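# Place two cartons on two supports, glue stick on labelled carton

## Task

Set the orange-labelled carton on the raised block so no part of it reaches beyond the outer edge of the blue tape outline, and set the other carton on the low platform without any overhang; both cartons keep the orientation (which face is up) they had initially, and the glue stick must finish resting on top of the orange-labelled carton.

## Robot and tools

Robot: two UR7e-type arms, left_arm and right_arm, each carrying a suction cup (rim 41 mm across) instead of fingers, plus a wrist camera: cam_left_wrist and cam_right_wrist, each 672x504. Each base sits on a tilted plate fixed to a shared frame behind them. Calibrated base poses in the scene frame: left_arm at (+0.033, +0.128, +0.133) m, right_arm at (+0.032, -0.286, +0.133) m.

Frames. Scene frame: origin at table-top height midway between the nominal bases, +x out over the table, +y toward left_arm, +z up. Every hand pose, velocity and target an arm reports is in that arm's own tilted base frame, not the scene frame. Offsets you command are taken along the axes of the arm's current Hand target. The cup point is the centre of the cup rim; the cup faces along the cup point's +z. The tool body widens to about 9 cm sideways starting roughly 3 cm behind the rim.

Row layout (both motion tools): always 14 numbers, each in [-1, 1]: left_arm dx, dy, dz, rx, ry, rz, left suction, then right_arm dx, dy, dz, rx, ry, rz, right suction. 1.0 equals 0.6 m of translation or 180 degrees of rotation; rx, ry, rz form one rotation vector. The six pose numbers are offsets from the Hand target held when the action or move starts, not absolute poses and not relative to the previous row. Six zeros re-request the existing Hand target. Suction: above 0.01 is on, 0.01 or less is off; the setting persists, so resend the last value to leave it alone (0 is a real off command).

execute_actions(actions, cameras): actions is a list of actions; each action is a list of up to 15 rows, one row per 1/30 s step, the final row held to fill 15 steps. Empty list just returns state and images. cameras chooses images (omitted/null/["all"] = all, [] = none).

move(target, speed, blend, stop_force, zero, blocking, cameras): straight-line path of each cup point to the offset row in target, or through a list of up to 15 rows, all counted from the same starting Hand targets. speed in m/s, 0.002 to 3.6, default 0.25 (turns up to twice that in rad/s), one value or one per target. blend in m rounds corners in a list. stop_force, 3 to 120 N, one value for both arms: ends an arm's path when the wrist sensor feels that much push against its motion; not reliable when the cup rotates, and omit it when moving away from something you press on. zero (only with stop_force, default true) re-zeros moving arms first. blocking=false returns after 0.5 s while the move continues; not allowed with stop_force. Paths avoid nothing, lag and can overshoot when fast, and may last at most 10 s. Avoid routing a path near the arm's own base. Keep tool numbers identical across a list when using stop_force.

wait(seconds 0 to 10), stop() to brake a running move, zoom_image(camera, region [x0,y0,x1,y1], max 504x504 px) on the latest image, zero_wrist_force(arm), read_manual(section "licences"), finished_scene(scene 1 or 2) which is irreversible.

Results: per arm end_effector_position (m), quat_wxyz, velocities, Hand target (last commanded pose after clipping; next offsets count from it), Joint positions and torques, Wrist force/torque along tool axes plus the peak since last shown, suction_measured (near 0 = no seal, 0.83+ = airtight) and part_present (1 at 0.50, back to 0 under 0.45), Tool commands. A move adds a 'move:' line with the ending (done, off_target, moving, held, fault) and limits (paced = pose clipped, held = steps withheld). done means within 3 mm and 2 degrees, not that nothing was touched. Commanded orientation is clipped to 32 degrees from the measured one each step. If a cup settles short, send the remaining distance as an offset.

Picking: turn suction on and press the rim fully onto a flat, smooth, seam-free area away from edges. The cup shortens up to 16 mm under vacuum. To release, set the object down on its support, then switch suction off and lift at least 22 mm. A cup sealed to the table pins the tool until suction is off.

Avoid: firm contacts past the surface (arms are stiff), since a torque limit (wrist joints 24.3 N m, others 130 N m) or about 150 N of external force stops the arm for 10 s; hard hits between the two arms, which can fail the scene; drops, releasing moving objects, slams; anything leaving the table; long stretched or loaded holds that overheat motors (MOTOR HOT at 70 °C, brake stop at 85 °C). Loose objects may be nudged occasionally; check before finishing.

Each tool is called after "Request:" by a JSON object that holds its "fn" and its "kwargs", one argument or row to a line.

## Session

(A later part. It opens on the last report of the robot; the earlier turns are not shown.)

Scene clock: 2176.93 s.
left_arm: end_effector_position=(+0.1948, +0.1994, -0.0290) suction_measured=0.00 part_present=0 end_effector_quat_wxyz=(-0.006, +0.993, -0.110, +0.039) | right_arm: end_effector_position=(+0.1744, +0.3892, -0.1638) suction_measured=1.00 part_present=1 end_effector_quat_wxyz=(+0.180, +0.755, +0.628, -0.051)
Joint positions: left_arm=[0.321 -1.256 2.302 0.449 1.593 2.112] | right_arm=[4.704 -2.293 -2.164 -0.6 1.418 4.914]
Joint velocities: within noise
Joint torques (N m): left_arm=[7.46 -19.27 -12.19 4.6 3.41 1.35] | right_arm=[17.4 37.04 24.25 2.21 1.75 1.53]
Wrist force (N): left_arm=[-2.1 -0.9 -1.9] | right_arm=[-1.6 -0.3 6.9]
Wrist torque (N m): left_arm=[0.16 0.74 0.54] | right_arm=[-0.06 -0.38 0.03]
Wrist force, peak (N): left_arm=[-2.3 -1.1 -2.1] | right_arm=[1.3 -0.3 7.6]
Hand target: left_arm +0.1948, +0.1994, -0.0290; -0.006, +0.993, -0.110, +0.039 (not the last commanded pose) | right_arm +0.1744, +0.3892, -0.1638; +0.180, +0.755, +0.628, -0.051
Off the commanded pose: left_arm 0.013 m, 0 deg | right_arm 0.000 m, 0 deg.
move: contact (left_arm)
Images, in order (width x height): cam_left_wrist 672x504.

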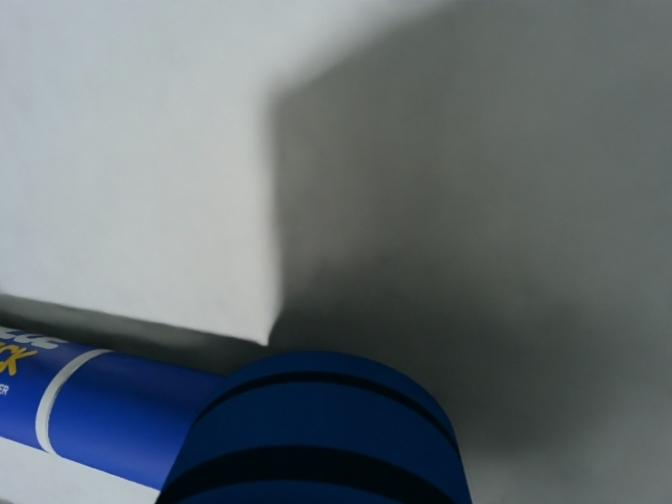

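Request:
{"fn": "move", "kwargs": {
  "target": [0,0.0068,-0.0188,0,0,0,0,0,0,-0.02,0,0,0,1],
  "speed": 0.008,
  "cameras": ["cam_left_wrist"]
}}

Scene clock: 2181.10 s.
left_arm: end_effector_position=(+0.1930, +0.1954, -0.0180) suction_measured=0.00 part_present=0 end_effector_quat_wxyz=(-0.006, +0.993, -0.110, +0.039) | right_arm: end_effector_position=(+0.1727, +0.3932, -0.1527) suction_measured=1.00 part_present=1 end_effector_quat_wxyz=(+0.180, +0.755, +0.628, -0.051)
Joint positions: left_arm=[0.307 -1.294 2.308 0.48 1.592 2.097] | right_arm=[4.708 -2.265 -2.159 -0.633 1.42 4.918]
Joint velocities: within noise
Joint torques (N m): left_arm=[-11.78 -31.97 9.93 4.55 -1.86 -2.06] | right_arm=[20.08 40.93 28.99 1.87 2.15 1.52]
Wrist force (N): left_arm=[-2.1 -0.4 -0.4] | right_arm=[-0.6 -0.3 7.5]
Wrist torque (N m): left_arm=[0.18 0.75 0.53] | right_arm=[-0.05 -0.34 0.02]
Wrist force, peak (N): left_arm=[-2.3 -0.9 -1.9] | right_arm=[-0.9 -0.3 7.6]
Hand target: left_arm +0.1930, +0.1954, -0.0179; -0.006, +0.993, -0.110, +0.039 | right_arm +0.1727, +0.3932, -0.1527; +0.180, +0.755, +0.628, -0.051
Off the commanded pose: left_arm 0.000 m, 0 deg | right_arm 0.000 m, 0 deg.
move: done
Images, in order (width x height): cam_left_wrist 672x504.

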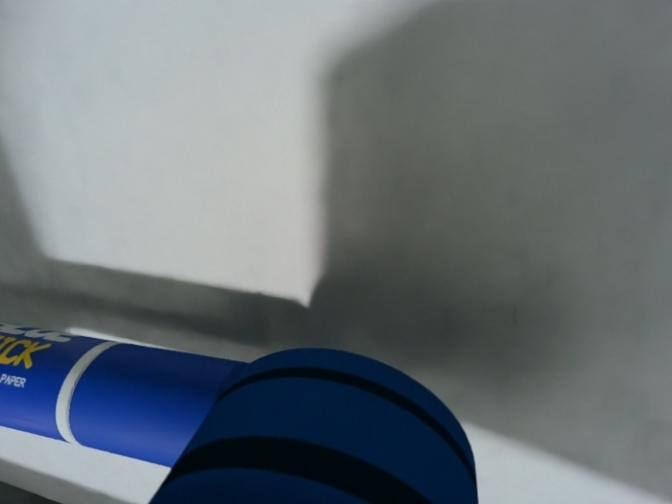

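Request:
{"fn": "move", "kwargs": {
  "target": [-0.001,0.1306,-0.3601,0,0,0,0,0,0,-0.3833,0,0,0,1],
  "speed": 0.05,
  "cameras": ["cam_left_wrist"]
}}

Scene clock: 2204.10 s.
left_arm: end_effector_position=(+0.1582, +0.1185, +0.1958) suction_measured=0.00 part_present=0 end_effector_quat_wxyz=(-0.006, +0.993, -0.110, +0.039) | right_arm: end_effector_position=(+0.1384, +0.4702, +0.0612) suction_measured=1.00 part_present=1 end_effector_quat_wxyz=(+0.180, +0.755, +0.628, -0.051)
Joint positions: left_arm=[-0.119 -1.944 2.217 1.219 1.559 1.673] | right_arm=[4.771 -1.906 -1.88 -1.279 1.441 4.977]
Joint velocities: within noise
Joint torques (N m): left_arm=[-7.27 -12.47 -27.14 4.31 -1.72 -2.18] | right_arm=[17.95 30.16 38.19 1.91 2 1.62]
Wrist force (N): left_arm=[-1.9 -0.4 -0.7] | right_arm=[-0.6 0.0 7.2]
Wrist torque (N m): left_arm=[0.20 0.71 0.53] | right_arm=[0.01 -0.35 0.02]
Wrist force, peak (N): left_arm=[-2.4 -0.3 -0.8] | right_arm=[-0.6 -0.3 7.8]
Hand target: left_arm +0.1582, +0.1184, +0.1959; -0.006, +0.993, -0.110, +0.039 | right_arm +0.1384, +0.4702, +0.0613; +0.180, +0.755, +0.628, -0.051
Off the commanded pose: left_arm 0.000 m, 0 deg | right_arm 0.000 m, 0 deg.
move: done
Images, in order (width x height): cam_left_wrist 672x504.

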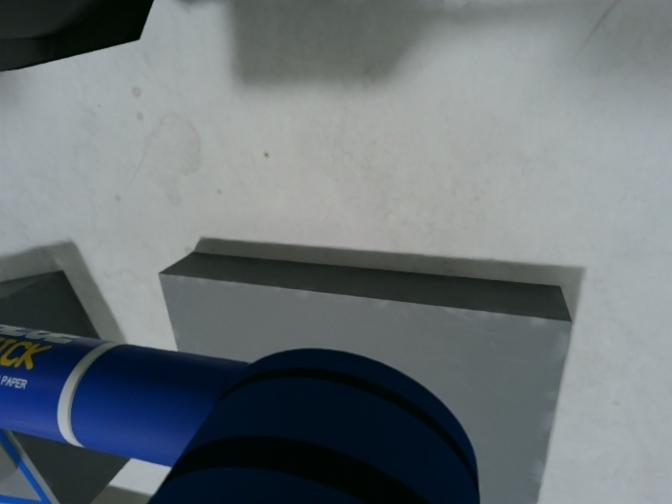

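Request:
{"fn": "move", "kwargs": {
  "target": [0.4085,0.5159,0.1862,0,0,0,0,-0.5451,0.4123,0,0,0,0,1],
  "speed": 0.07,
  "cameras": ["cam_left_wrist"]
}}

Scene clock: 2213.50 s.
left_arm: end_effector_position=(+0.1978, +0.0400, +0.1743) suction_measured=0.00 part_present=0 end_effector_quat_wxyz=(-0.004, +0.993, -0.111, +0.039) | right_arm: end_effector_position=(+0.1823, +0.3832, +0.0997) suction_measured=1.00 part_present=1 end_effector_quat_wxyz=(+0.180, +0.755, +0.628, -0.051)
Joint positions: left_arm=[-0.597 -1.918 2.263 1.161 1.527 1.197] | right_arm=[4.687 -1.691 -2.043 -1.32 1.413 4.898]
Joint velocities: within noise
Joint torques (N m): left_arm=[10.15 -6.17 -7.79 3.99 3.09 1.46] | right_arm=[0.78 23.61 15.72 1.05 -2.14 -1.5]
Wrist force (N): left_arm=[-1.8 1.6 -0.3] | right_arm=[1.1 -0.2 7.2]
Wrist torque (N m): left_arm=[0.26 0.71 0.53] | right_arm=[-0.02 -0.24 0.04]
Wrist force, peak (N): left_arm=[-2.0 1.7 0.1] | right_arm=[1.1 -0.1 7.5]
Hand target: left_arm +0.1977, +0.0400, +0.1743; -0.004, +0.993, -0.110, +0.039 (not the last commanded pose) | right_arm +0.1824, +0.3831, +0.0997; +0.180, +0.755, +0.628, -0.051 (not the last commanded pose)
Off the commanded pose: left_arm 0.320 m, 0 deg | right_arm 0.305 m, 0 deg.
move: held (left_arm; a check stopped the path), off_target (right_arm; braked when a check withheld steps of left_arm); limits=held
pose unreachable (left arm): on one or more control steps of this call, first in action 0 (counted from 0), this arm could not follow its commanded pose, so it was not sent that pose on those steps. It may still have moved: this result reports where it is.
cause: moving toward the commanded pose would bring a part of the arm too close to another arm (a part of this arm just beyond joint 3 (elbow) and a part of the right arm just beyond its joint 5 (wrist 2)).
Images, in order (width x height): cam_left_wrist 672x504.

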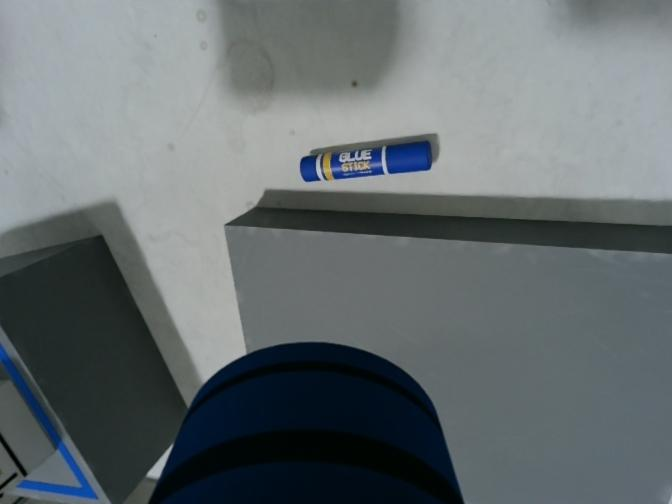

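Request:
{"fn": "move", "kwargs": {
  "target": [
    [-0.0415,-0.1968,0.1978,-0.0001,0.0161,-0.0444,0,-0.0168,-0.036,0.2,0,0,-0.05,1],
    [-0.0415,-0.1968,0.1978,-0.0001,0.0161,-0.0444,0,-0.0168,-0.036,0.4137,0,0,-0.05,1]
  ],
  "speed": 0.1,
  "cameras": ["cam_left_wrist"]
}}

Scene clock: 2234.90 s.
left_arm: end_effector_position=(+0.2086, +0.1607, +0.0561) suction_measured=0.00 part_present=0 end_effector_quat_wxyz=(+0.001, +0.997, -0.041, +0.064) | right_arm: end_effector_position=(+0.1964, +0.2938, -0.1326) suction_measured=1.00 part_present=1 end_effector_quat_wxyz=(+0.175, +0.704, +0.685, -0.065)
Joint positions: left_arm=[0.156 -1.535 2.298 0.682 1.598 1.807] | right_arm=[4.645 -2.144 -2.408 -0.495 1.399 4.7]
Joint velocities: within noise
Joint torques (N m): left_arm=[8.11 -12.44 -18.39 1.69 2.99 1.46] | right_arm=[2.2 16.86 2.14 4.31 -2.04 -1.38]
Wrist force (N): left_arm=[-1.8 1.6 -0.5] | right_arm=[1.3 -0.6 7.5]
Wrist torque (N m): left_arm=[0.25 0.71 0.54] | right_arm=[-0.08 -0.22 0.04]
Wrist force, peak (N): left_arm=[-2.0 2.0 -0.4] | right_arm=[1.3 -0.6 8.5]
Hand target: left_arm +0.2086, +0.1607, +0.0561; +0.001, +0.997, -0.041, +0.064 | right_arm +0.1964, +0.2937, -0.1327; +0.175, +0.704, +0.686, -0.065
Off the commanded pose: left_arm 0.000 m, 0 deg | right_arm 0.000 m, 0 deg.
move: done
Images, in order (width x height): cam_left_wrist 672x504.

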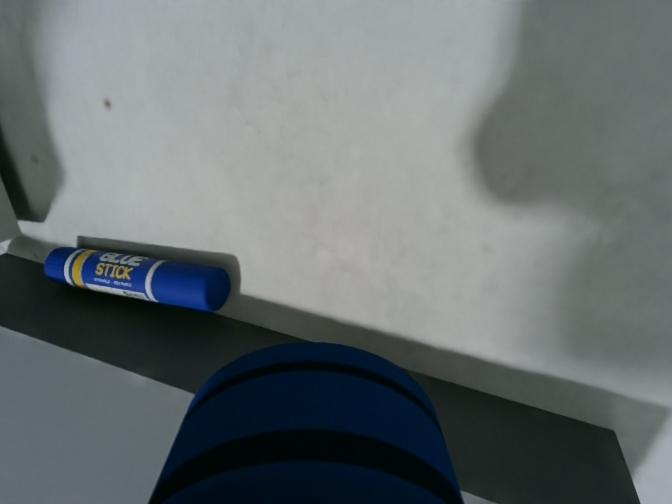

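Request:
{"fn": "move", "kwargs": {
  "target": [
    [0.005,0.005,0.05,0,0,0,0,0,0,-0.15,0,0,0,1],
    [0.0169,0.0167,0.1653,0,0,0,0,-0.417,0,-0.25,0,0,0,1]
  ],
  "speed": 0.08,
  "cameras": ["cam_left_wrist"]
}}

Scene clock: 2336.43 s.
left_arm: end_effector_position=(+0.2293, +0.1497, -0.0361) suction_measured=0.00 part_present=0 end_effector_quat_wxyz=(+0.001, +0.997, -0.041, +0.064) | right_arm: end_effector_position=(+0.1648, +0.1385, +0.0684) suction_measured=1.00 part_present=1 end_effector_quat_wxyz=(+0.175, +0.704, +0.685, -0.066)
Joint positions: left_arm=[0.09 -1.277 2.353 0.368 1.59 1.742] | right_arm=[4.736 -1.04 -2.62 -1.403 1.431 4.788]
Joint velocities: within noise
Joint torques (N m): left_arm=[-12.72 -16.9 8.31 1.51 -1.89 -2.18] | right_arm=[-2.63 -17.4 38.49 4.64 -1.98 -1.3]
Wrist force (N): left_arm=[-1.9 1.4 -0.1] | right_arm=[1.3 -0.3 7.6]
Wrist torque (N m): left_arm=[0.22 0.73 0.54] | right_arm=[-0.04 -0.25 0.05]
Wrist force, peak (N): left_arm=[-2.3 1.5 -0.3] | right_arm=[1.2 -0.7 8.3]
Hand target: left_arm +0.2294, +0.1497, -0.0361; +0.001, +0.997, -0.041, +0.064 (not the last commanded pose) | right_arm +0.1648, +0.1386, +0.0684; +0.175, +0.704, +0.685, -0.066 (not the last commanded pose)
Off the commanded pose: left_arm 0.005 m, 0 deg | right_arm 0.037 m, 0 deg.
move: held (right_arm; a check stopped the path), off_target (left_arm; braked when a check withheld steps of right_arm); path passed 1 of 2 targets; limits=held
pose unreachable (right arm): on one or more control steps of this call, first in action 0 (counted from 0), this arm could not follow its commanded pose, so it was not sent that pose on those steps. It may still have moved: this result reports where it is.
cause: moving toward the commanded pose would bring two parts of the arm too close to each other (joints 3 (elbow) to 6 (wrist 3) lie between them).
Images, in order (width x height): cam_left_wrist 672x504.

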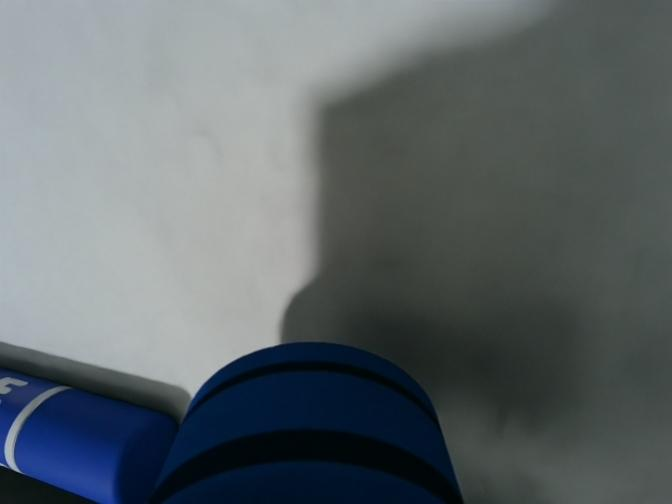

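Request:
{"fn": "move", "kwargs": {
  "target": [
    [0,0.0053,0.0099,0,0,0,0,0,0,0,0,0,0,1],
    [-0.0198,0.2645,0.104,0,0,0,0,0,0,0,0,0,0,1]
  ],
  "speed": 0.03,
  "stop_force": 6,
  "cameras": ["cam_left_wrist"]
}}

Scene clock: 2348.00 s.
left_arm: end_effector_position=(+0.2125, -0.0079, -0.0999) suction_measured=0.00 part_present=0 end_effector_quat_wxyz=(+0.001, +0.997, -0.041, +0.064) | right_arm: end_effector_position=(+0.1648, +0.1386, +0.0684) suction_measured=1.00 part_present=1 end_effector_quat_wxyz=(+0.175, +0.704, +0.685, -0.066)
Joint positions: left_arm=[-0.862 -1.129 2.598 0.012 1.479 0.795] | right_arm=[4.736 -1.041 -2.62 -1.402 1.431 4.788]
Joint velocities: within noise
Joint torques (N m): left_arm=[-17.27 -8.43 9.2 0.88 -2.19 -2.11] | right_arm=[-1.63 -16.84 37.93 4.29 -0.72 -1.26]
Wrist force (N): left_arm=[-2.0 1.5 -0.2] | right_arm=[1.3 -0.5 7.6]
Wrist torque (N m): left_arm=[0.24 0.74 0.55] | right_arm=[-0.06 -0.24 0.05]
Wrist force, peak (N): left_arm=[-2.2 1.7 -0.5] | right_arm=[1.2 -0.5 7.8]
Hand target: left_arm +0.2125, -0.0079, -0.0999; +0.001, +0.997, -0.041, +0.064 | right_arm +0.1648, +0.1386, +0.0684; +0.175, +0.704, +0.685, -0.066
Off the commanded pose: left_arm 0.000 m, 0 deg | right_arm 0.000 m, 0 deg.
move: done
Images, in order (width x height): cam_left_wrist 672x504.

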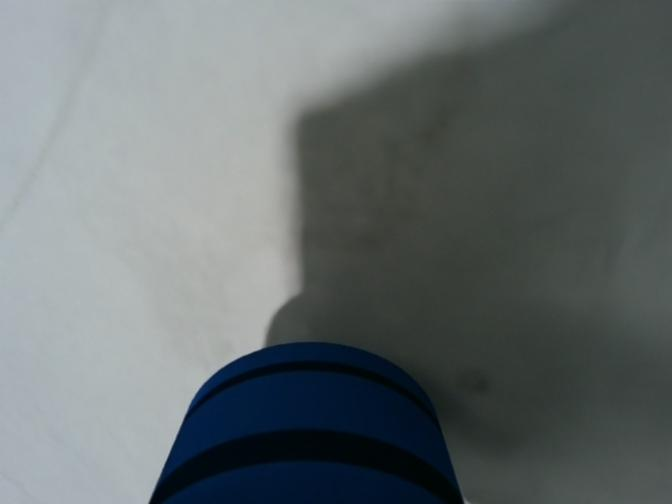

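Request:
{"fn": "move", "kwargs": {
  "target": [0,0.0855,-0.235,0,0,0,0,0,0,0,0,0,0,1],
  "speed": 0.12
}}

Scene clock: 2349.60 s.
left_arm: end_effector_position=(+0.2125, -0.0080, -0.0997) suction_measured=0.00 part_present=0 end_effector_quat_wxyz=(+0.001, +0.997, -0.041, +0.064) | right_arm: end_effector_position=(+0.1648, +0.1386, +0.0684) suction_measured=1.00 part_present=1 end_effector_quat_wxyz=(+0.175, +0.704, +0.685, -0.066)
Joint positions: left_arm=[-0.863 -1.13 2.599 0.013 1.479 0.794] | right_arm=[4.736 -1.041 -2.62 -1.402 1.431 4.788]
Joint velocities: within noise
Joint torques (N m): left_arm=[1.62 -7.69 -15.81 0.64 1.44 1.67] | right_arm=[-2.46 -16.52 37.59 4.04 -0.5 -1.3]
Wrist force (N): left_arm=[-2.0 1.8 -0.4] | right_arm=[1.2 -0.6 7.6]
Wrist torque (N m): left_arm=[0.28 0.74 0.56] | right_arm=[-0.08 -0.24 0.05]
Wrist force, peak (N): left_arm=[-1.9 1.9 -1.2] | right_arm=[1.4 -0.5 7.7]
Hand target: left_arm +0.2125, -0.0080, -0.0998; +0.001, +0.997, -0.041, +0.064 (not the last commanded pose) | right_arm +0.1648, +0.1386, +0.0684; +0.175, +0.704, +0.685, -0.066
Off the commanded pose: left_arm 0.150 m, 0 deg | right_arm 0.000 m, 0 deg.
move: held (left_arm; a check stopped the path); limits=held
pose unreachable (left arm): on one or more control steps of this call, first in action 0 (counted from 0), this arm could not follow its commanded pose, so it was not sent that pose on those steps. It may still have moved: this result reports where it is.
cause: moving toward the commanded pose would bring two parts of the arm too close to each other (joints 3 (elbow) to 5 (wrist 2) lie between them).

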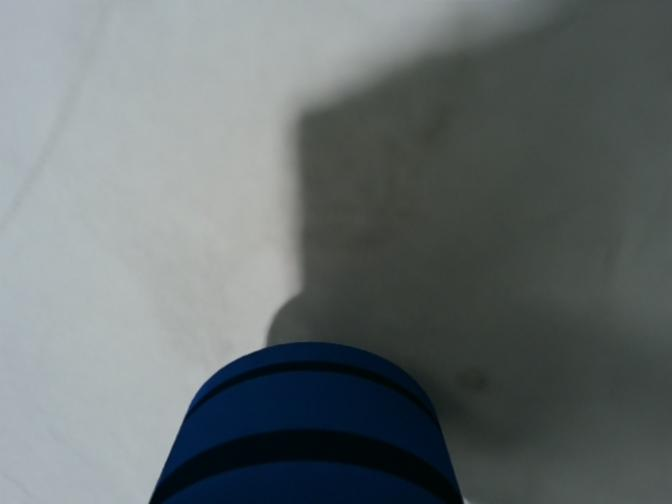

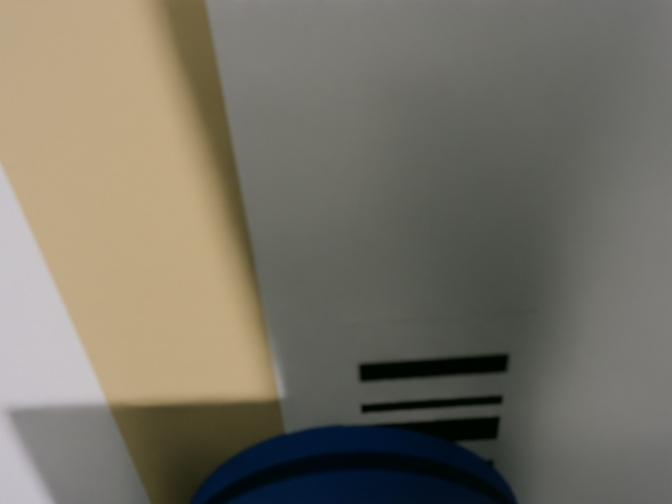

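Request:
{"fn": "move", "kwargs": {
  "target": [
    [0,-0.0783,-0.0285,0,0,0,0,0,0,0,0,0,0,1],
    [0,-0.08,-0.28,0,0,0,0,0,0,0,0,0,0,1]
  ],
  "speed": 0.12,
  "cameras": ["cam_left_wrist"]
}}

Scene clock: 2352.47 s.
left_arm: end_effector_position=(+0.2127, -0.0041, -0.0983) suction_measured=0.00 part_present=0 end_effector_quat_wxyz=(+0.001, +0.997, -0.041, +0.064) | right_arm: end_effector_position=(+0.1648, +0.1386, +0.0684) suction_measured=1.00 part_present=1 end_effector_quat_wxyz=(+0.175, +0.704, +0.685, -0.066)
Joint positions: left_arm=[-0.842 -1.137 2.599 0.017 1.48 0.815] | right_arm=[4.736 -1.041 -2.62 -1.402 1.431 4.788]
Joint velocities: within noise
Joint torques (N m): left_arm=[-15.85 -8.57 -14.35 0.64 -2.2 -2.12] | right_arm=[-0.81 -15.78 36.86 3.98 0.06 -0.99]
Wrist force (N): left_arm=[-2.2 1.7 -0.4] | right_arm=[1.2 -0.6 7.5]
Wrist torque (N m): left_arm=[0.27 0.77 0.56] | right_arm=[-0.07 -0.23 0.05]
Wrist force, peak (N): left_arm=[-2.0 2.2 -0.2] | right_arm=[1.4 -0.4 7.9]
Hand target: left_arm +0.2127, -0.0042, -0.0984; +0.001, +0.997, -0.041, +0.064 (not the last commanded pose) | right_arm +0.1648, +0.1386, +0.0684; +0.175, +0.704, +0.685, -0.066
Off the commanded pose: left_arm 0.172 m, 0 deg | right_arm 0.000 m, 0 deg.
move: held (left_arm; a check stopped the path); path passed 0 of 2 targets; limits=held
pose unreachable (left arm): on one or more control steps of this call, first in action 0 (counted from 0), this arm could not follow its commanded pose, so it was not sent that pose on those steps. It may still have moved: this result reports where it is.
cause: moving toward the commanded pose would bring two parts of the arm too close to each other (joints 3 (elbow) to 5 (wrist 2) lie between them).
Images, in order (width x height): cam_left_wrist 672x504.

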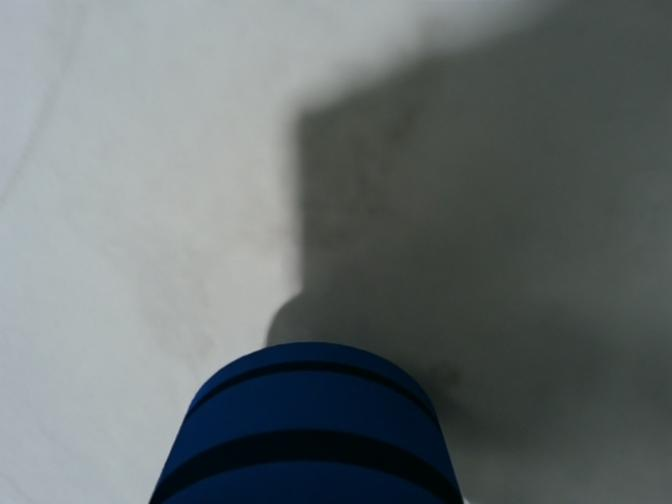

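Request:
{"fn": "move", "kwargs": {
  "target": [
    [0.002,-0.157,-0.057,0,0,0,0,0,0,0,0,0,0,1],
    [0.002,-0.072,-0.29,0,0,0,0,0,0,0,0,0,0,1]
  ],
  "speed": 0.12,
  "cameras": ["cam_left_wrist"]
}}

Scene clock: 2356.73 s.
left_arm: end_effector_position=(+0.1979, +0.0440, +0.0617) suction_measured=0.00 part_present=0 end_effector_quat_wxyz=(+0.004, +0.997, -0.042, +0.063) | right_arm: end_effector_position=(+0.1648, +0.1386, +0.0684) suction_measured=1.00 part_present=1 end_effector_quat_wxyz=(+0.175, +0.704, +0.685, -0.066)
Joint positions: left_arm=[-0.601 -1.773 2.492 0.74 1.511 1.057] | right_arm=[4.736 -1.041 -2.62 -1.402 1.431 4.788]
Joint velocities: within noise
Joint torques (N m): left_arm=[6.93 6.29 -0.73 0.87 3.02 1.67] | right_arm=[-1.22 -16.8 36.62 3.84 0.8 -0.94]
Wrist force (N): left_arm=[-1.9 1.5 -0.3] | right_arm=[1.5 -0.5 7.5]
Wrist torque (N m): left_arm=[0.25 0.72 0.55] | right_arm=[-0.07 -0.27 0.05]
Wrist force, peak (N): left_arm=[-2.1 2.3 -2.5] | right_arm=[1.4 -0.6 7.8]
Hand target: left_arm +0.1979, +0.0440, +0.0617; +0.004, +0.997, -0.042, +0.063 (not the last commanded pose) | right_arm +0.1648, +0.1386, +0.0684; +0.175, +0.704, +0.685, -0.066
Off the commanded pose: left_arm 0.014 m, 0 deg | right_arm 0.000 m, 0 deg.
move: held (left_arm; a check stopped the path); limits=held
pose unreachable (left arm): on one or more control steps of this call, first in action 0 (counted from 0), this arm could not follow its commanded pose, so it was not sent that pose on those steps. It may still have moved: this result reports where it is.
cause: moving toward the commanded pose would bring two parts of the arm too close to each other (joints 3 (elbow) to 6 (wrist 3) lie between them).
Images, in order (width x height): cam_left_wrist 672x504.

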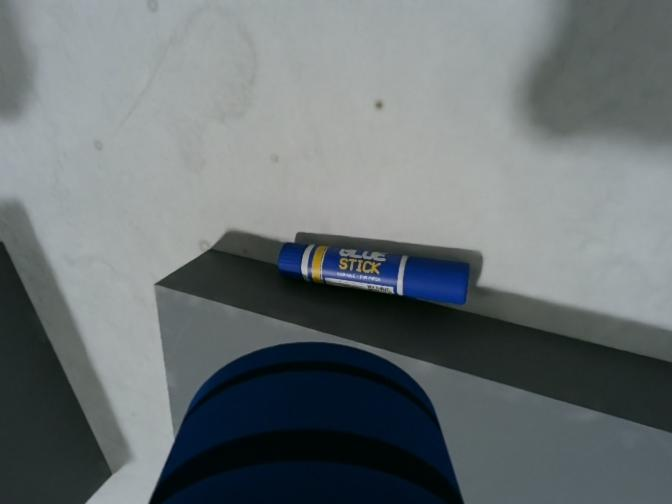

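Request:
{"fn": "move", "kwargs": {
  "target": [
    [0.012,-0.12,-0.01,0,0.03,0,0,0.1,0.004,0,0,0,0,1],
    [0.0245,-0.1965,0.0095,-0.0032,0.0863,-0.0077,0,0.341,0.008,0.115,0,0,0,1]
  ],
  "speed": 0.1,
  "cameras": ["cam_left_wrist"]
}}

Scene clock: 2381.87 s.
left_arm: end_effector_position=(+0.2230, +0.1602, +0.0575) suction_measured=0.00 part_present=0 end_effector_quat_wxyz=(+0.015, +0.980, -0.029, +0.197) | right_arm: end_effector_position=(+0.1903, +0.3081, -0.0629) suction_measured=1.00 part_present=1 end_effector_quat_wxyz=(+0.175, +0.704, +0.685, -0.066)
Joint positions: left_arm=[0.254 -1.649 2.381 0.465 1.708 1.858] | right_arm=[4.661 -1.924 -2.373 -0.755 1.406 4.716]
Joint velocities: within noise
Joint torques (N m): left_arm=[9.98 -9.56 -19.84 1.19 3.15 1.34] | right_arm=[1.78 11.94 29.82 4.7 -2 -1.21]
Wrist force (N): left_arm=[-1.5 1.2 0.0] | right_arm=[1.3 -0.7 7.6]
Wrist torque (N m): left_arm=[0.20 0.58 0.45] | right_arm=[-0.10 -0.23 0.04]
Wrist force, peak (N): left_arm=[-1.8 2.2 -0.1] | right_arm=[2.0 -0.6 8.2]
Hand target: left_arm +0.2230, +0.1602, +0.0575; +0.016, +0.980, -0.029, +0.197 | right_arm +0.1903, +0.3081, -0.0630; +0.175, +0.704, +0.685, -0.066
Off the commanded pose: left_arm 0.000 m, 0 deg | right_arm 0.000 m, 0 deg.
move: done
Images, in order (width x height): cam_left_wrist 672x504.

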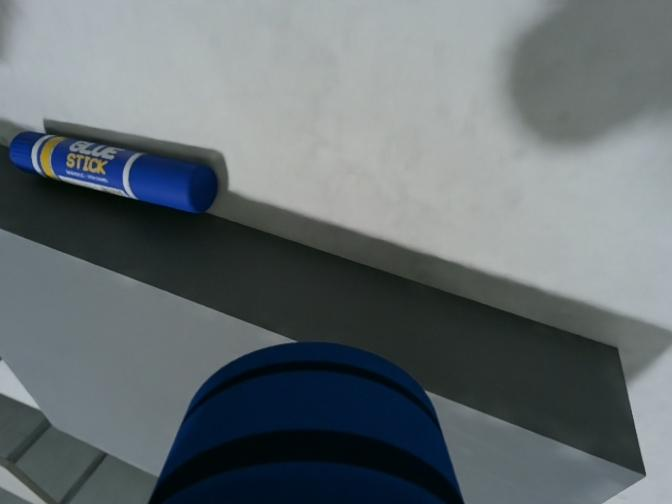

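Request:
{"fn": "move", "kwargs": {
  "target": [
    [0,0,0,0,0,0,0,0,0,-0.2,0,0,0,1],
    [0,0,0,0,0,0,0,0.392,0.3168,-0.2,0,0,0,1],
    [0,0,0,0,0,0,0,0.392,0.3168,0.016,0,0,0,1]
  ],
  "speed": [0.12,0.2,0.12],
  "blend": [0.03,0.03,0],
  "cameras": ["cam_left_wrist"]
}}

Request:
{"fn": "move", "kwargs": {
  "target": [0,0,0,0,0,0,0,0,0,0.08,0,0,0,1],
  "speed": 0.012,
  "stop_force": 4,
  "cameras": []
}}

Scene clock: 2436.57 s.
left_arm: end_effector_position=(+0.2230, +0.1602, +0.0575) suction_measured=0.00 part_present=0 end_effector_quat_wxyz=(+0.016, +0.980, -0.029, +0.197) | right_arm: end_effector_position=(+0.3090, +0.4973, +0.0162) suction_measured=1.00 part_present=1 end_effector_quat_wxyz=(+0.174, +0.704, +0.686, -0.064)
Joint positions: left_arm=[0.254 -1.649 2.381 0.464 1.708 1.858] | right_arm=[4.484 -2.129 -1.686 -1.2 1.348 4.545]
Joint velocities: within noise
Joint torques (N m): left_arm=[9.88 -9.4 -18.64 1.54 3.18 1.55] | right_arm=[21.17 40.09 14.04 4.43 2.18 1.37]
Wrist force (N): left_arm=[-1.3 1.5 0.1] | right_arm=[1.3 -0.2 7.2]
Wrist torque (N m): left_arm=[0.24 0.54 0.45] | right_arm=[-0.02 -0.27 0.03]
Wrist force, peak (N): left_arm=[-1.5 1.7 0.3] | right_arm=[4.2 5.1 11.2]
Hand target: left_arm +0.2230, +0.1602, +0.0575; +0.016, +0.980, -0.029, +0.197 | right_arm +0.3089, +0.4971, +0.0162; +0.175, +0.704, +0.686, -0.064 (not the last commanded pose)
Off the commanded pose: left_arm 0.000 m, 0 deg | right_arm 0.162 m, 0 deg.
move: held (right_arm; a check stopped the path); path passed 1 of 3 targets; limits=held
pose unreachable (right arm): on one or more control steps of this call, first in action 0 (counted from 0), this arm could not follow its commanded pose, so it was not sent that pose on those steps. It may still have moved: this result reports where it is.
cause: moving toward the commanded pose would bring a part of the arm too close to another arm (a part of this arm just beyond joint 6 (wrist 3) and a part of the left arm just beyond its joint 3 (elbow)).
Images, in order (width x height): cam_left_wrist 672x504.

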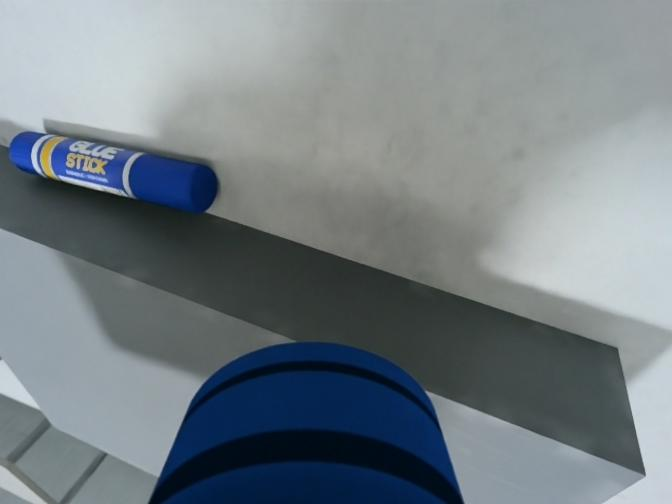

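Scene clock: 2441.53 s.
left_arm: end_effector_position=(+0.2230, +0.1602, +0.0575) suction_measured=0.00 part_present=0 end_effector_quat_wxyz=(+0.016, +0.980, -0.029, +0.197) | right_arm: end_effector_position=(+0.3161, +0.4811, -0.0284) suction_measured=1.00 part_present=1 end_effector_quat_wxyz=(+0.175, +0.704, +0.686, -0.064)
Joint positions: left_arm=[0.254 -1.649 2.381 0.464 1.708 1.858] | right_arm=[4.467 -2.18 -1.749 -1.082 1.343 4.528]
Joint velocities: within noise
Joint torques (N m): left_arm=[9.38 -10.54 -18.86 1.94 2.92 1.46] | right_arm=[7.59 29.24 12.49 4.33 -1.84 -1.31]
Wrist force (N): left_arm=[-1.4 1.4 -0.1] | right_arm=[1.0 -0.2 7.2]
Wrist torque (N m): left_arm=[0.23 0.56 0.45] | right_arm=[-0.02 -0.21 0.03]
Wrist force, peak (N): left_arm=[-1.4 1.6 -0.1] | right_arm=[1.4 -0.1 7.6]
Hand target: left_arm +0.2230, +0.1602, +0.0575; +0.016, +0.980, -0.029, +0.197 | right_arm +0.3161, +0.4811, -0.0284; +0.175, +0.704, +0.686, -0.064
Off the commanded pose: left_arm 0.000 m, 0 deg | right_arm 0.000 m, 0 deg.
move: done
No camera images: "cameras" was empty.

Request:
{"fn": "execute_actions", "kwargs": {
  "actions": []
}}

Scene clock: 2458.03 s.
left_arm: end_effector_position=(+0.2230, +0.1602, +0.0575) suction_measured=0.00 part_present=0 end_effector_quat_wxyz=(+0.016, +0.980, -0.029, +0.197) | right_arm: end_effector_position=(+0.3161, +0.4811, -0.0284) suction_measured=1.00 part_present=1 end_effector_quat_wxyz=(+0.175, +0.704, +0.686, -0.064)
Joint positions: left_arm=[0.254 -1.649 2.381 0.464 1.708 1.858] | right_arm=[4.467 -2.18 -1.749 -1.082 1.343 4.528]
Joint velocities: within noise
Joint torques (N m): left_arm=[9.03 -10.69 -18.53 2.21 2.99 1.32] | right_arm=[7.92 29.89 14.5 4.14 -1.98 -1.24]
Wrist force (N): left_arm=[-1.4 1.4 0.1] | right_arm=[1.1 -0.2 7.2]
Wrist torque (N m): left_arm=[0.22 0.57 0.45] | right_arm=[-0.03 -0.22 0.04]
Wrist force, peak (N): left_arm=[-1.5 1.5 -0.1] | right_arm=[1.2 -0.2 7.5]
Hand target: left_arm +0.2230, +0.1602, +0.0575; +0.016, +0.980, -0.029, +0.197 | right_arm +0.3161, +0.4811, -0.0284; +0.175, +0.704, +0.686, -0.064
Tool commands: left_gripper/suction=+0.0 right_gripper/suction=+1.0
Off the commanded pose: left_arm 0.000 m, 0 deg | right_arm 0.000 m, 0 deg.

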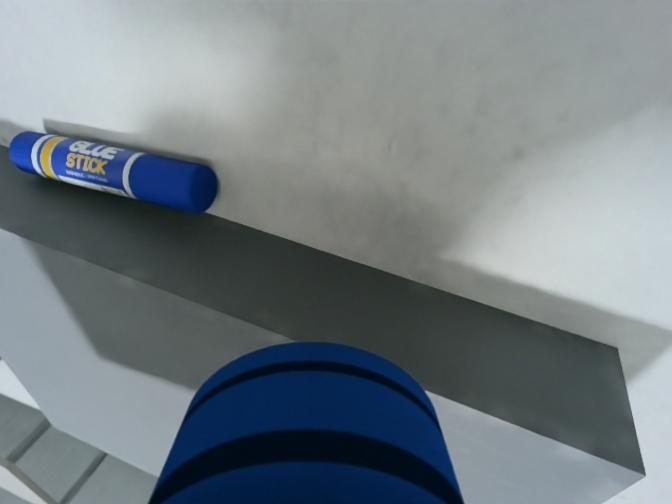

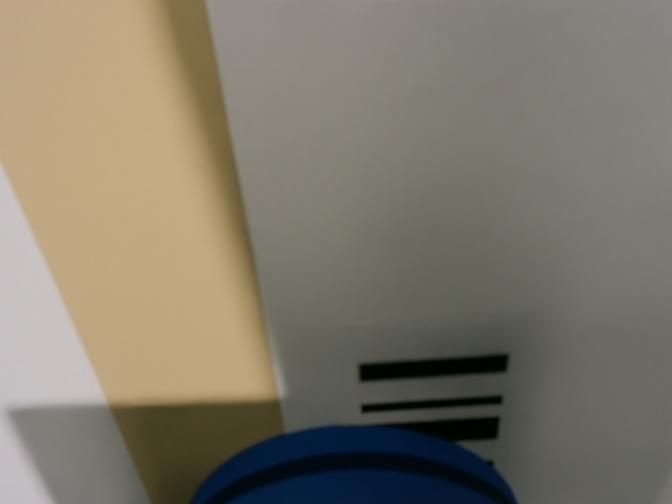

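Request:
{"fn": "move", "kwargs": {
  "target": [0.0607,-0.0538,-0.2263,0,0,0,0,0,0,0,0,0,0,1],
  "speed": 0.15,
  "cameras": []
}}

Request:
{"fn": "execute_actions", "kwargs": {
  "actions": []
}}

Scene clock: 2463.00 s.
left_arm: end_effector_position=(+0.2063, +0.1962, +0.1961) suction_measured=0.00 part_present=0 end_effector_quat_wxyz=(+0.015, +0.980, -0.029, +0.197) | right_arm: end_effector_position=(+0.3161, +0.4811, -0.0284) suction_measured=1.00 part_present=1 end_effector_quat_wxyz=(+0.175, +0.704, +0.686, -0.064)
Joint positions: left_arm=[0.475 -1.777 2.086 0.924 1.786 2.069] | right_arm=[4.467 -2.18 -1.749 -1.082 1.343 4.528]
Joint velocities: within noise
Joint torques (N m): left_arm=[12.19 -11.65 -26.15 4.58 3.14 1.54] | right_arm=[8.39 30.03 18.82 4.15 -1.64 -1.14]
Wrist force (N): left_arm=[-1.0 1.3 0.0] | right_arm=[1.2 -0.3 7.4]
Wrist torque (N m): left_arm=[0.21 0.51 0.46] | right_arm=[-0.04 -0.24 0.03]
Wrist force, peak (N): left_arm=[-1.6 1.5 0.8] | right_arm=[1.1 -0.4 7.6]
Hand target: left_arm +0.2063, +0.1963, +0.1962; +0.016, +0.980, -0.029, +0.197 | right_arm +0.3161, +0.4811, -0.0284; +0.175, +0.704, +0.686, -0.064
Off the commanded pose: left_arm 0.000 m, 0 deg | right_arm 0.000 m, 0 deg.
move: done
No camera images: "cameras" was empty.

Scene clock: 2463.00 s.
left_arm: end_effector_position=(+0.2063, +0.1962, +0.1961) suction_measured=0.00 part_present=0 end_effector_quat_wxyz=(+0.015, +0.980, -0.029, +0.197) | right_arm: end_effector_position=(+0.3161, +0.4811, -0.0284) suction_measured=1.00 part_present=1 end_effector_quat_wxyz=(+0.175, +0.704, +0.686, -0.064)
Joint positions: left_arm=[0.475 -1.777 2.086 0.924 1.786 2.069] | right_arm=[4.467 -2.18 -1.749 -1.082 1.343 4.528]
Joint velocities: within noise
Joint torques (N m): left_arm=[12.19 -11.65 -26.15 4.58 3.14 1.54] | right_arm=[8.39 30.03 18.82 4.15 -1.64 -1.14]
Wrist force (N): left_arm=[-1.0 1.3 0.0] | right_arm=[1.2 -0.3 7.4]
Wrist torque (N m): left_arm=[0.21 0.51 0.46] | right_arm=[-0.04 -0.24 0.03]
Wrist force, peak (N): left_arm=[-1.0 1.3 0.0] | right_arm=[1.2 -0.3 7.4]
Hand target: left_arm +0.2063, +0.1963, +0.1962; +0.016, +0.980, -0.029, +0.197 | right_arm +0.3161, +0.4811, -0.0284; +0.175, +0.704, +0.686, -0.064
Tool commands: left_gripper/suction=+0.0 right_gripper/suction=+1.0
Off the commanded pose: left_arm 0.000 m, 0 deg | right_arm 0.000 m, 0 deg.

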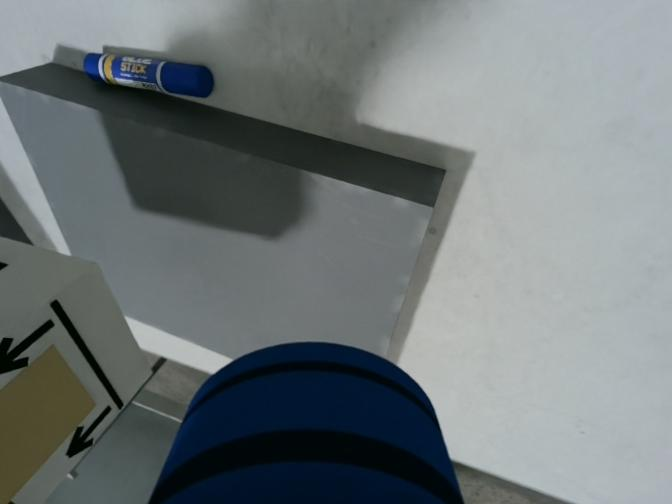

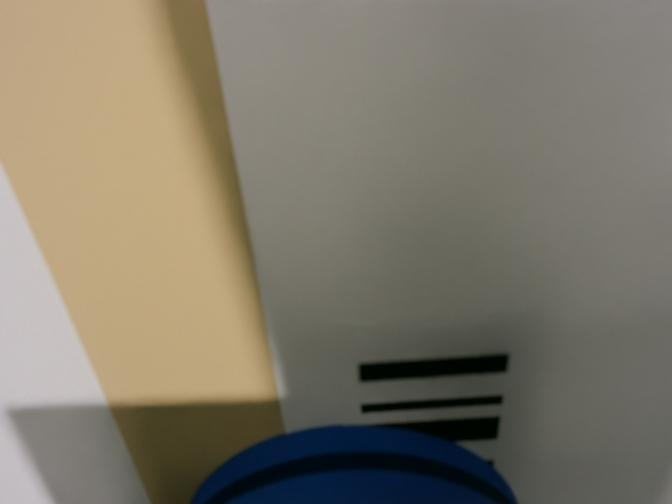

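Request:
{"fn": "move", "kwargs": {
  "target": [
    [0,0,0,0,0,0,0,0.119,0.092,0.03,0,0,0,1],
    [0,0,0,0,0,0,0,0.119,0.092,0.155,0,0,0,1]
  ],
  "speed": 0.15
}}

Scene clock: 2467.23 s.
left_arm: end_effector_position=(+0.2063, +0.1963, +0.1962) suction_measured=0.00 part_present=0 end_effector_quat_wxyz=(+0.016, +0.980, -0.029, +0.197) | right_arm: end_effector_position=(+0.3882, +0.5176, -0.1296) suction_measured=1.00 part_present=1 end_effector_quat_wxyz=(+0.175, +0.704, +0.686, -0.064)
Joint positions: left_arm=[0.476 -1.777 2.086 0.925 1.786 2.069] | right_arm=[4.377 -2.467 -1.538 -0.986 1.317 4.439]
Joint velocities: within noise
Joint torques (N m): left_arm=[12.26 -12.16 -24.52 4.14 3.08 1.52] | right_arm=[10.14 40.15 10.68 4.51 -1.97 -1.28]
Wrist force (N): left_arm=[-1.3 1.3 0.1] | right_arm=[1.5 -0.5 7.4]
Wrist torque (N m): left_arm=[0.21 0.54 0.46] | right_arm=[-0.08 -0.27 0.04]
Wrist force, peak (N): left_arm=[-1.5 1.5 -0.1] | right_arm=[1.0 -0.6 8.7]
Hand target: left_arm +0.2063, +0.1963, +0.1962; +0.016, +0.980, -0.029, +0.197 | right_arm +0.3882, +0.5175, -0.1298; +0.175, +0.704, +0.686, -0.064
Off the commanded pose: left_arm 0.000 m, 0 deg | right_arm 0.000 m, 0 deg.
move: done

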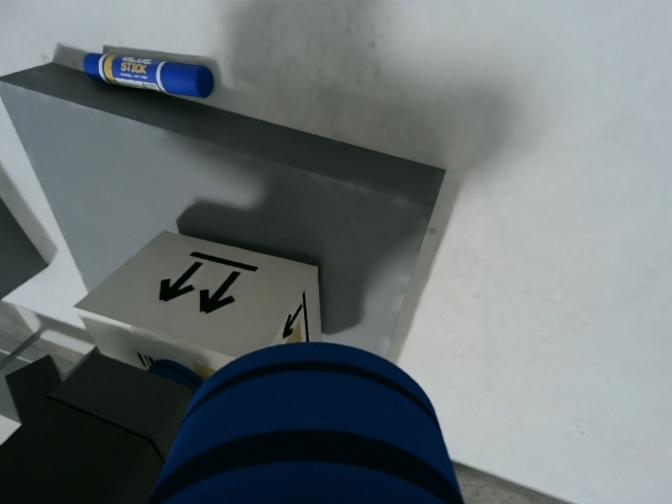

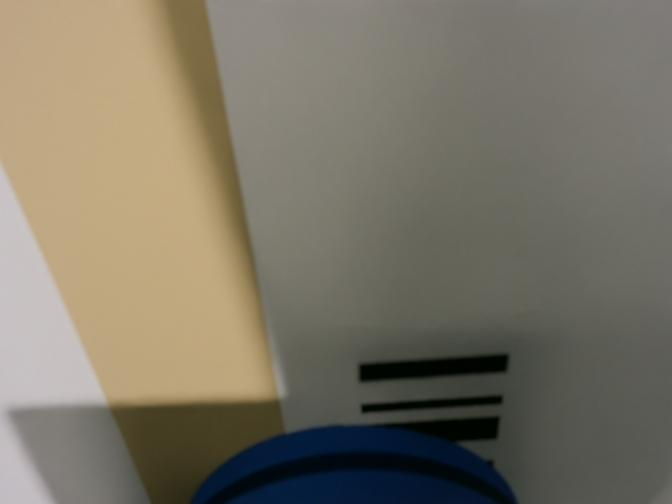

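Request:
{"fn": "move", "kwargs": {
  "target": [0,0,0,0,0,0,0,0,0,0.035,0,0,0,1],
  "speed": 0.012,
  "stop_force": 4,
  "cameras": []
}}

Request:
{"fn": "move", "kwargs": {
  "target": [0,0,0,0,0,0,0,0,0,0,0,0,0,0],
  "cameras": []
}}

Request:
{"fn": "wait", "kwargs": {
  "seconds": 1,
  "cameras": []
}}

Request:
{"fn": "move", "kwargs": {
  "target": [0,0,0,0,0,0,0,0,0,-0.06,0,0,0,0],
  "speed": 0.05
}}

Scene clock: 2472.30 s.
left_arm: end_effector_position=(+0.2063, +0.1963, +0.1962) suction_measured=0.00 part_present=0 end_effector_quat_wxyz=(+0.016, +0.980, -0.029, +0.197) | right_arm: end_effector_position=(+0.3897, +0.5141, -0.1393) suction_measured=1.00 part_present=1 end_effector_quat_wxyz=(+0.175, +0.704, +0.686, -0.064)
Joint positions: left_arm=[0.476 -1.777 2.086 0.925 1.786 2.069] | right_arm=[4.373 -2.481 -1.543 -0.965 1.316 4.435]
Joint velocities: within noise
Joint torques (N m): left_arm=[11.97 -12.53 -23.61 3.95 3.05 1.44] | right_arm=[25.22 51.41 32.64 1.32 1.69 1.37]
Wrist force (N): left_arm=[-1.3 1.2 0.1] | right_arm=[1.0 -1.4 4.4]
Wrist torque (N m): left_arm=[0.19 0.55 0.46] | right_arm=[-0.11 -0.21 0.04]
Wrist force, peak (N): left_arm=[-1.3 1.6 0.1] | right_arm=[-5.2 -3.1 -9.4]
Hand target: left_arm +0.2063, +0.1963, +0.1962; +0.016, +0.980, -0.029, +0.197 | right_arm +0.3897, +0.5141, -0.1393; +0.175, +0.704, +0.686, -0.064 (not the last commanded pose)
Off the commanded pose: left_arm 0.000 m, 0 deg | right_arm 0.011 m, 0 deg.
move: contact (right_arm)
No camera images: "cameras" was empty.

Scene clock: 2472.80 s.
left_arm: end_effector_position=(+0.2063, +0.1963, +0.1962) suction_measured=0.00 part_present=0 end_effector_quat_wxyz=(+0.016, +0.980, -0.029, +0.197) | right_arm: end_effector_position=(+0.3897, +0.5143, -0.1391) suction_measured=0.00 part_present=0 end_effector_quat_wxyz=(+0.174, +0.704, +0.686, -0.064)
Joint positions: left_arm=[0.476 -1.777 2.086 0.925 1.786 2.069] | right_arm=[4.373 -2.481 -1.543 -0.965 1.316 4.435]
Joint velocities: within noise
Joint torques (N m): left_arm=[11.07 -12.03 -23.21 4.07 3.13 1.49] | right_arm=[15.7 25.2 10.04 1.88 1.96 1.53]
Wrist force (N): left_arm=[-1.3 1.2 -0.1] | right_arm=[-1.3 -2.1 -16.2]
Wrist torque (N m): left_arm=[0.20 0.55 0.46] | right_arm=[-0.14 -0.19 0.03]
Wrist force, peak (N): left_arm=[-1.5 1.4 0.3] | right_arm=[-1.2 -1.9 -16.3]
Hand target: left_arm +0.2063, +0.1963, +0.1962; +0.016, +0.980, -0.029, +0.197 | right_arm +0.3897, +0.5141, -0.1393; +0.175, +0.704, +0.686, -0.064
Off the commanded pose: left_arm 0.000 m, 0 deg | right_arm 0.000 m, 0 deg.
move: done
No camera images: "cameras" was empty.

Scene clock: 2473.80 s.
left_arm: end_effector_position=(+0.2063, +0.1963, +0.1962) suction_measured=0.00 part_present=0 end_effector_quat_wxyz=(+0.016, +0.980, -0.029, +0.197) | right_arm: end_effector_position=(+0.3897, +0.5141, -0.1393) suction_measured=0.00 part_present=0 end_effector_quat_wxyz=(+0.175, +0.704, +0.686, -0.064)
Joint positions: left_arm=[0.476 -1.777 2.086 0.925 1.786 2.069] | right_arm=[4.373 -2.481 -1.543 -0.965 1.316 4.435]
Joint velocities: within noise
Joint torques (N m): left_arm=[11.36 -12.2 -23.13 3.9 3.01 1.41] | right_arm=[7.07 24.49 1.62 2.7 1.89 1.64]
Wrist force (N): left_arm=[-1.4 1.5 0.0] | right_arm=[-1.0 -1.4 -16.4]
Wrist torque (N m): left_arm=[0.23 0.57 0.46] | right_arm=[-0.11 -0.17 0.03]
Wrist force, peak (N): left_arm=[-1.4 1.4 0.3] | right_arm=[-1.0 -1.4 -16.6]
Hand target: left_arm +0.2063, +0.1963, +0.1962; +0.016, +0.980, -0.029, +0.197 | right_arm +0.3897, +0.5141, -0.1393; +0.175, +0.704, +0.686, -0.064
Tool commands: left_gripper/suction=+0.0 right_gripper/suction=+0.0
Off the commanded pose: left_arm 0.000 m, 0 deg | right_arm 0.000 m, 0 deg.
wait: 1.00 s; at rest by 0.17 s
No camera images: "cameras" was empty.

Scene clock: 2475.00 s.
left_arm: end_effector_position=(+0.2063, +0.1963, +0.1962) suction_measured=0.00 part_present=0 end_effector_quat_wxyz=(+0.016, +0.980, -0.029, +0.197) | right_arm: end_effector_position=(+0.3844, +0.5261, -0.1059) suction_measured=0.00 part_present=0 end_effector_quat_wxyz=(+0.175, +0.704, +0.686, -0.064)
Joint positions: left_arm=[0.476 -1.777 2.086 0.925 1.786 2.069] | right_arm=[4.386 -2.434 -1.521 -1.038 1.32 4.448]
Joint velocities: within noise
Joint torques (N m): left_arm=[11.15 -13.01 -22.4 3.95 3.01 1.43] | right_arm=[23.58 49.11 32.28 0.76 2.14 1.43]
Wrist force (N): left_arm=[-1.1 1.3 0.3] | right_arm=[1.0 -0.5 2.9]
Wrist torque (N m): left_arm=[0.21 0.52 0.46] | right_arm=[-0.06 -0.21 0.04]
Wrist force, peak (N): left_arm=[-1.4 1.6 0.0] | right_arm=[-0.7 -1.4 -16.6]
Hand target: left_arm +0.2063, +0.1963, +0.1962; +0.016, +0.980, -0.029, +0.197 | right_arm +0.3843, +0.5261, -0.1057; +0.175, +0.704, +0.686, -0.064
Off the commanded pose: left_arm 0.000 m, 0 deg | right_arm 0.000 m, 0 deg.
move: done

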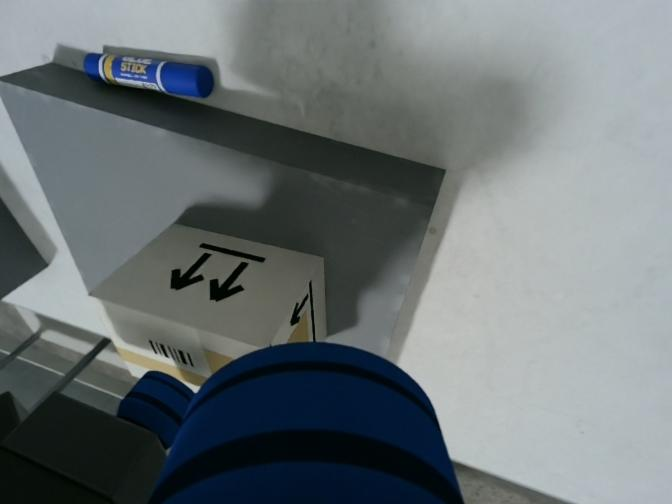

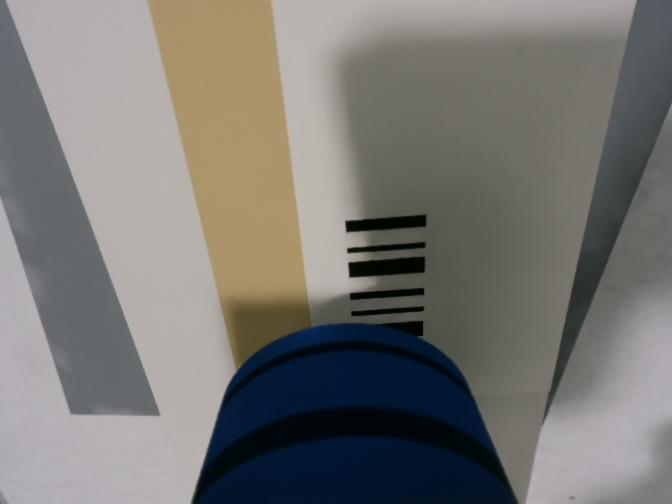

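Request:
{"fn": "move", "kwargs": {
  "target": [
    [0,0,0,0,0,0,0,0,0,-0.167,0,0,0,0],
    [0,0,0,0,0,0,0,-0.619,-0.083,-0.167,0,0,0,0]
  ],
  "speed": 0.2,
  "blend": 0.03
}}

Scene clock: 2540.40 s.
left_arm: end_effector_position=(+0.2063, +0.1963, +0.1962) suction_measured=0.00 part_present=0 end_effector_quat_wxyz=(+0.016, +0.980, -0.029, +0.197) | right_arm: end_effector_position=(+0.3009, +0.2094, +0.1018) suction_measured=0.00 part_present=0 end_effector_quat_wxyz=(+0.175, +0.704, +0.686, -0.064)
Joint positions: left_arm=[0.476 -1.777 2.086 0.925 1.786 2.069] | right_arm=[4.324 -1.46 -2.292 -1.225 1.303 4.386]
Joint velocities: within noise
Joint torques (N m): left_arm=[9.88 -12.95 -21.25 3.78 2.79 1.27] | right_arm=[-0.83 9.23 10.57 1.34 -2.03 -1.27]
Wrist force (N): left_arm=[-1.4 1.3 0.1] | right_arm=[1.6 -0.2 3.2]
Wrist torque (N m): left_arm=[0.20 0.56 0.46] | right_arm=[-0.02 -0.33 0.06]
Wrist force, peak (N): left_arm=[-1.6 1.4 0.1] | right_arm=[1.1 -0.4 4.4]
Hand target: left_arm +0.2063, +0.1963, +0.1962; +0.016, +0.980, -0.029, +0.197 | right_arm +0.3009, +0.2093, +0.1019; +0.175, +0.704, +0.686, -0.064
Off the commanded pose: left_arm 0.000 m, 0 deg | right_arm 0.000 m, 0 deg.
move: done

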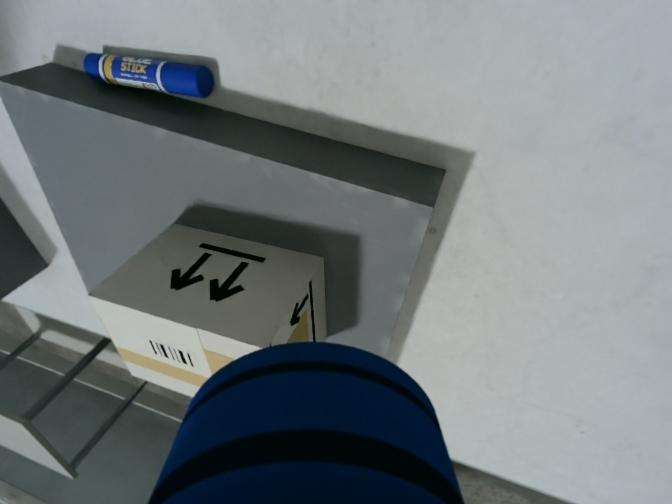

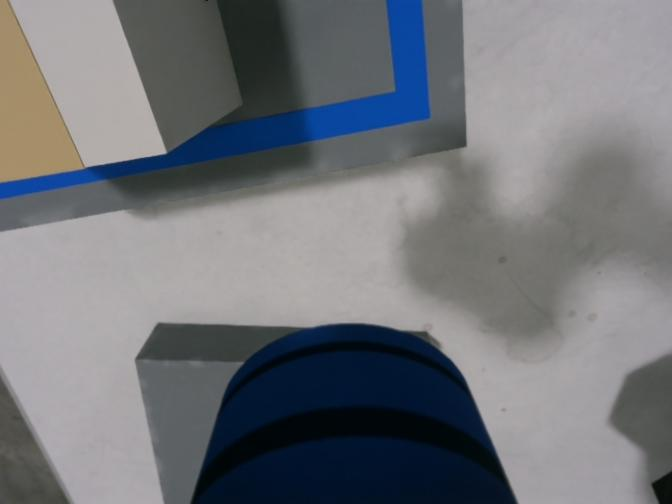

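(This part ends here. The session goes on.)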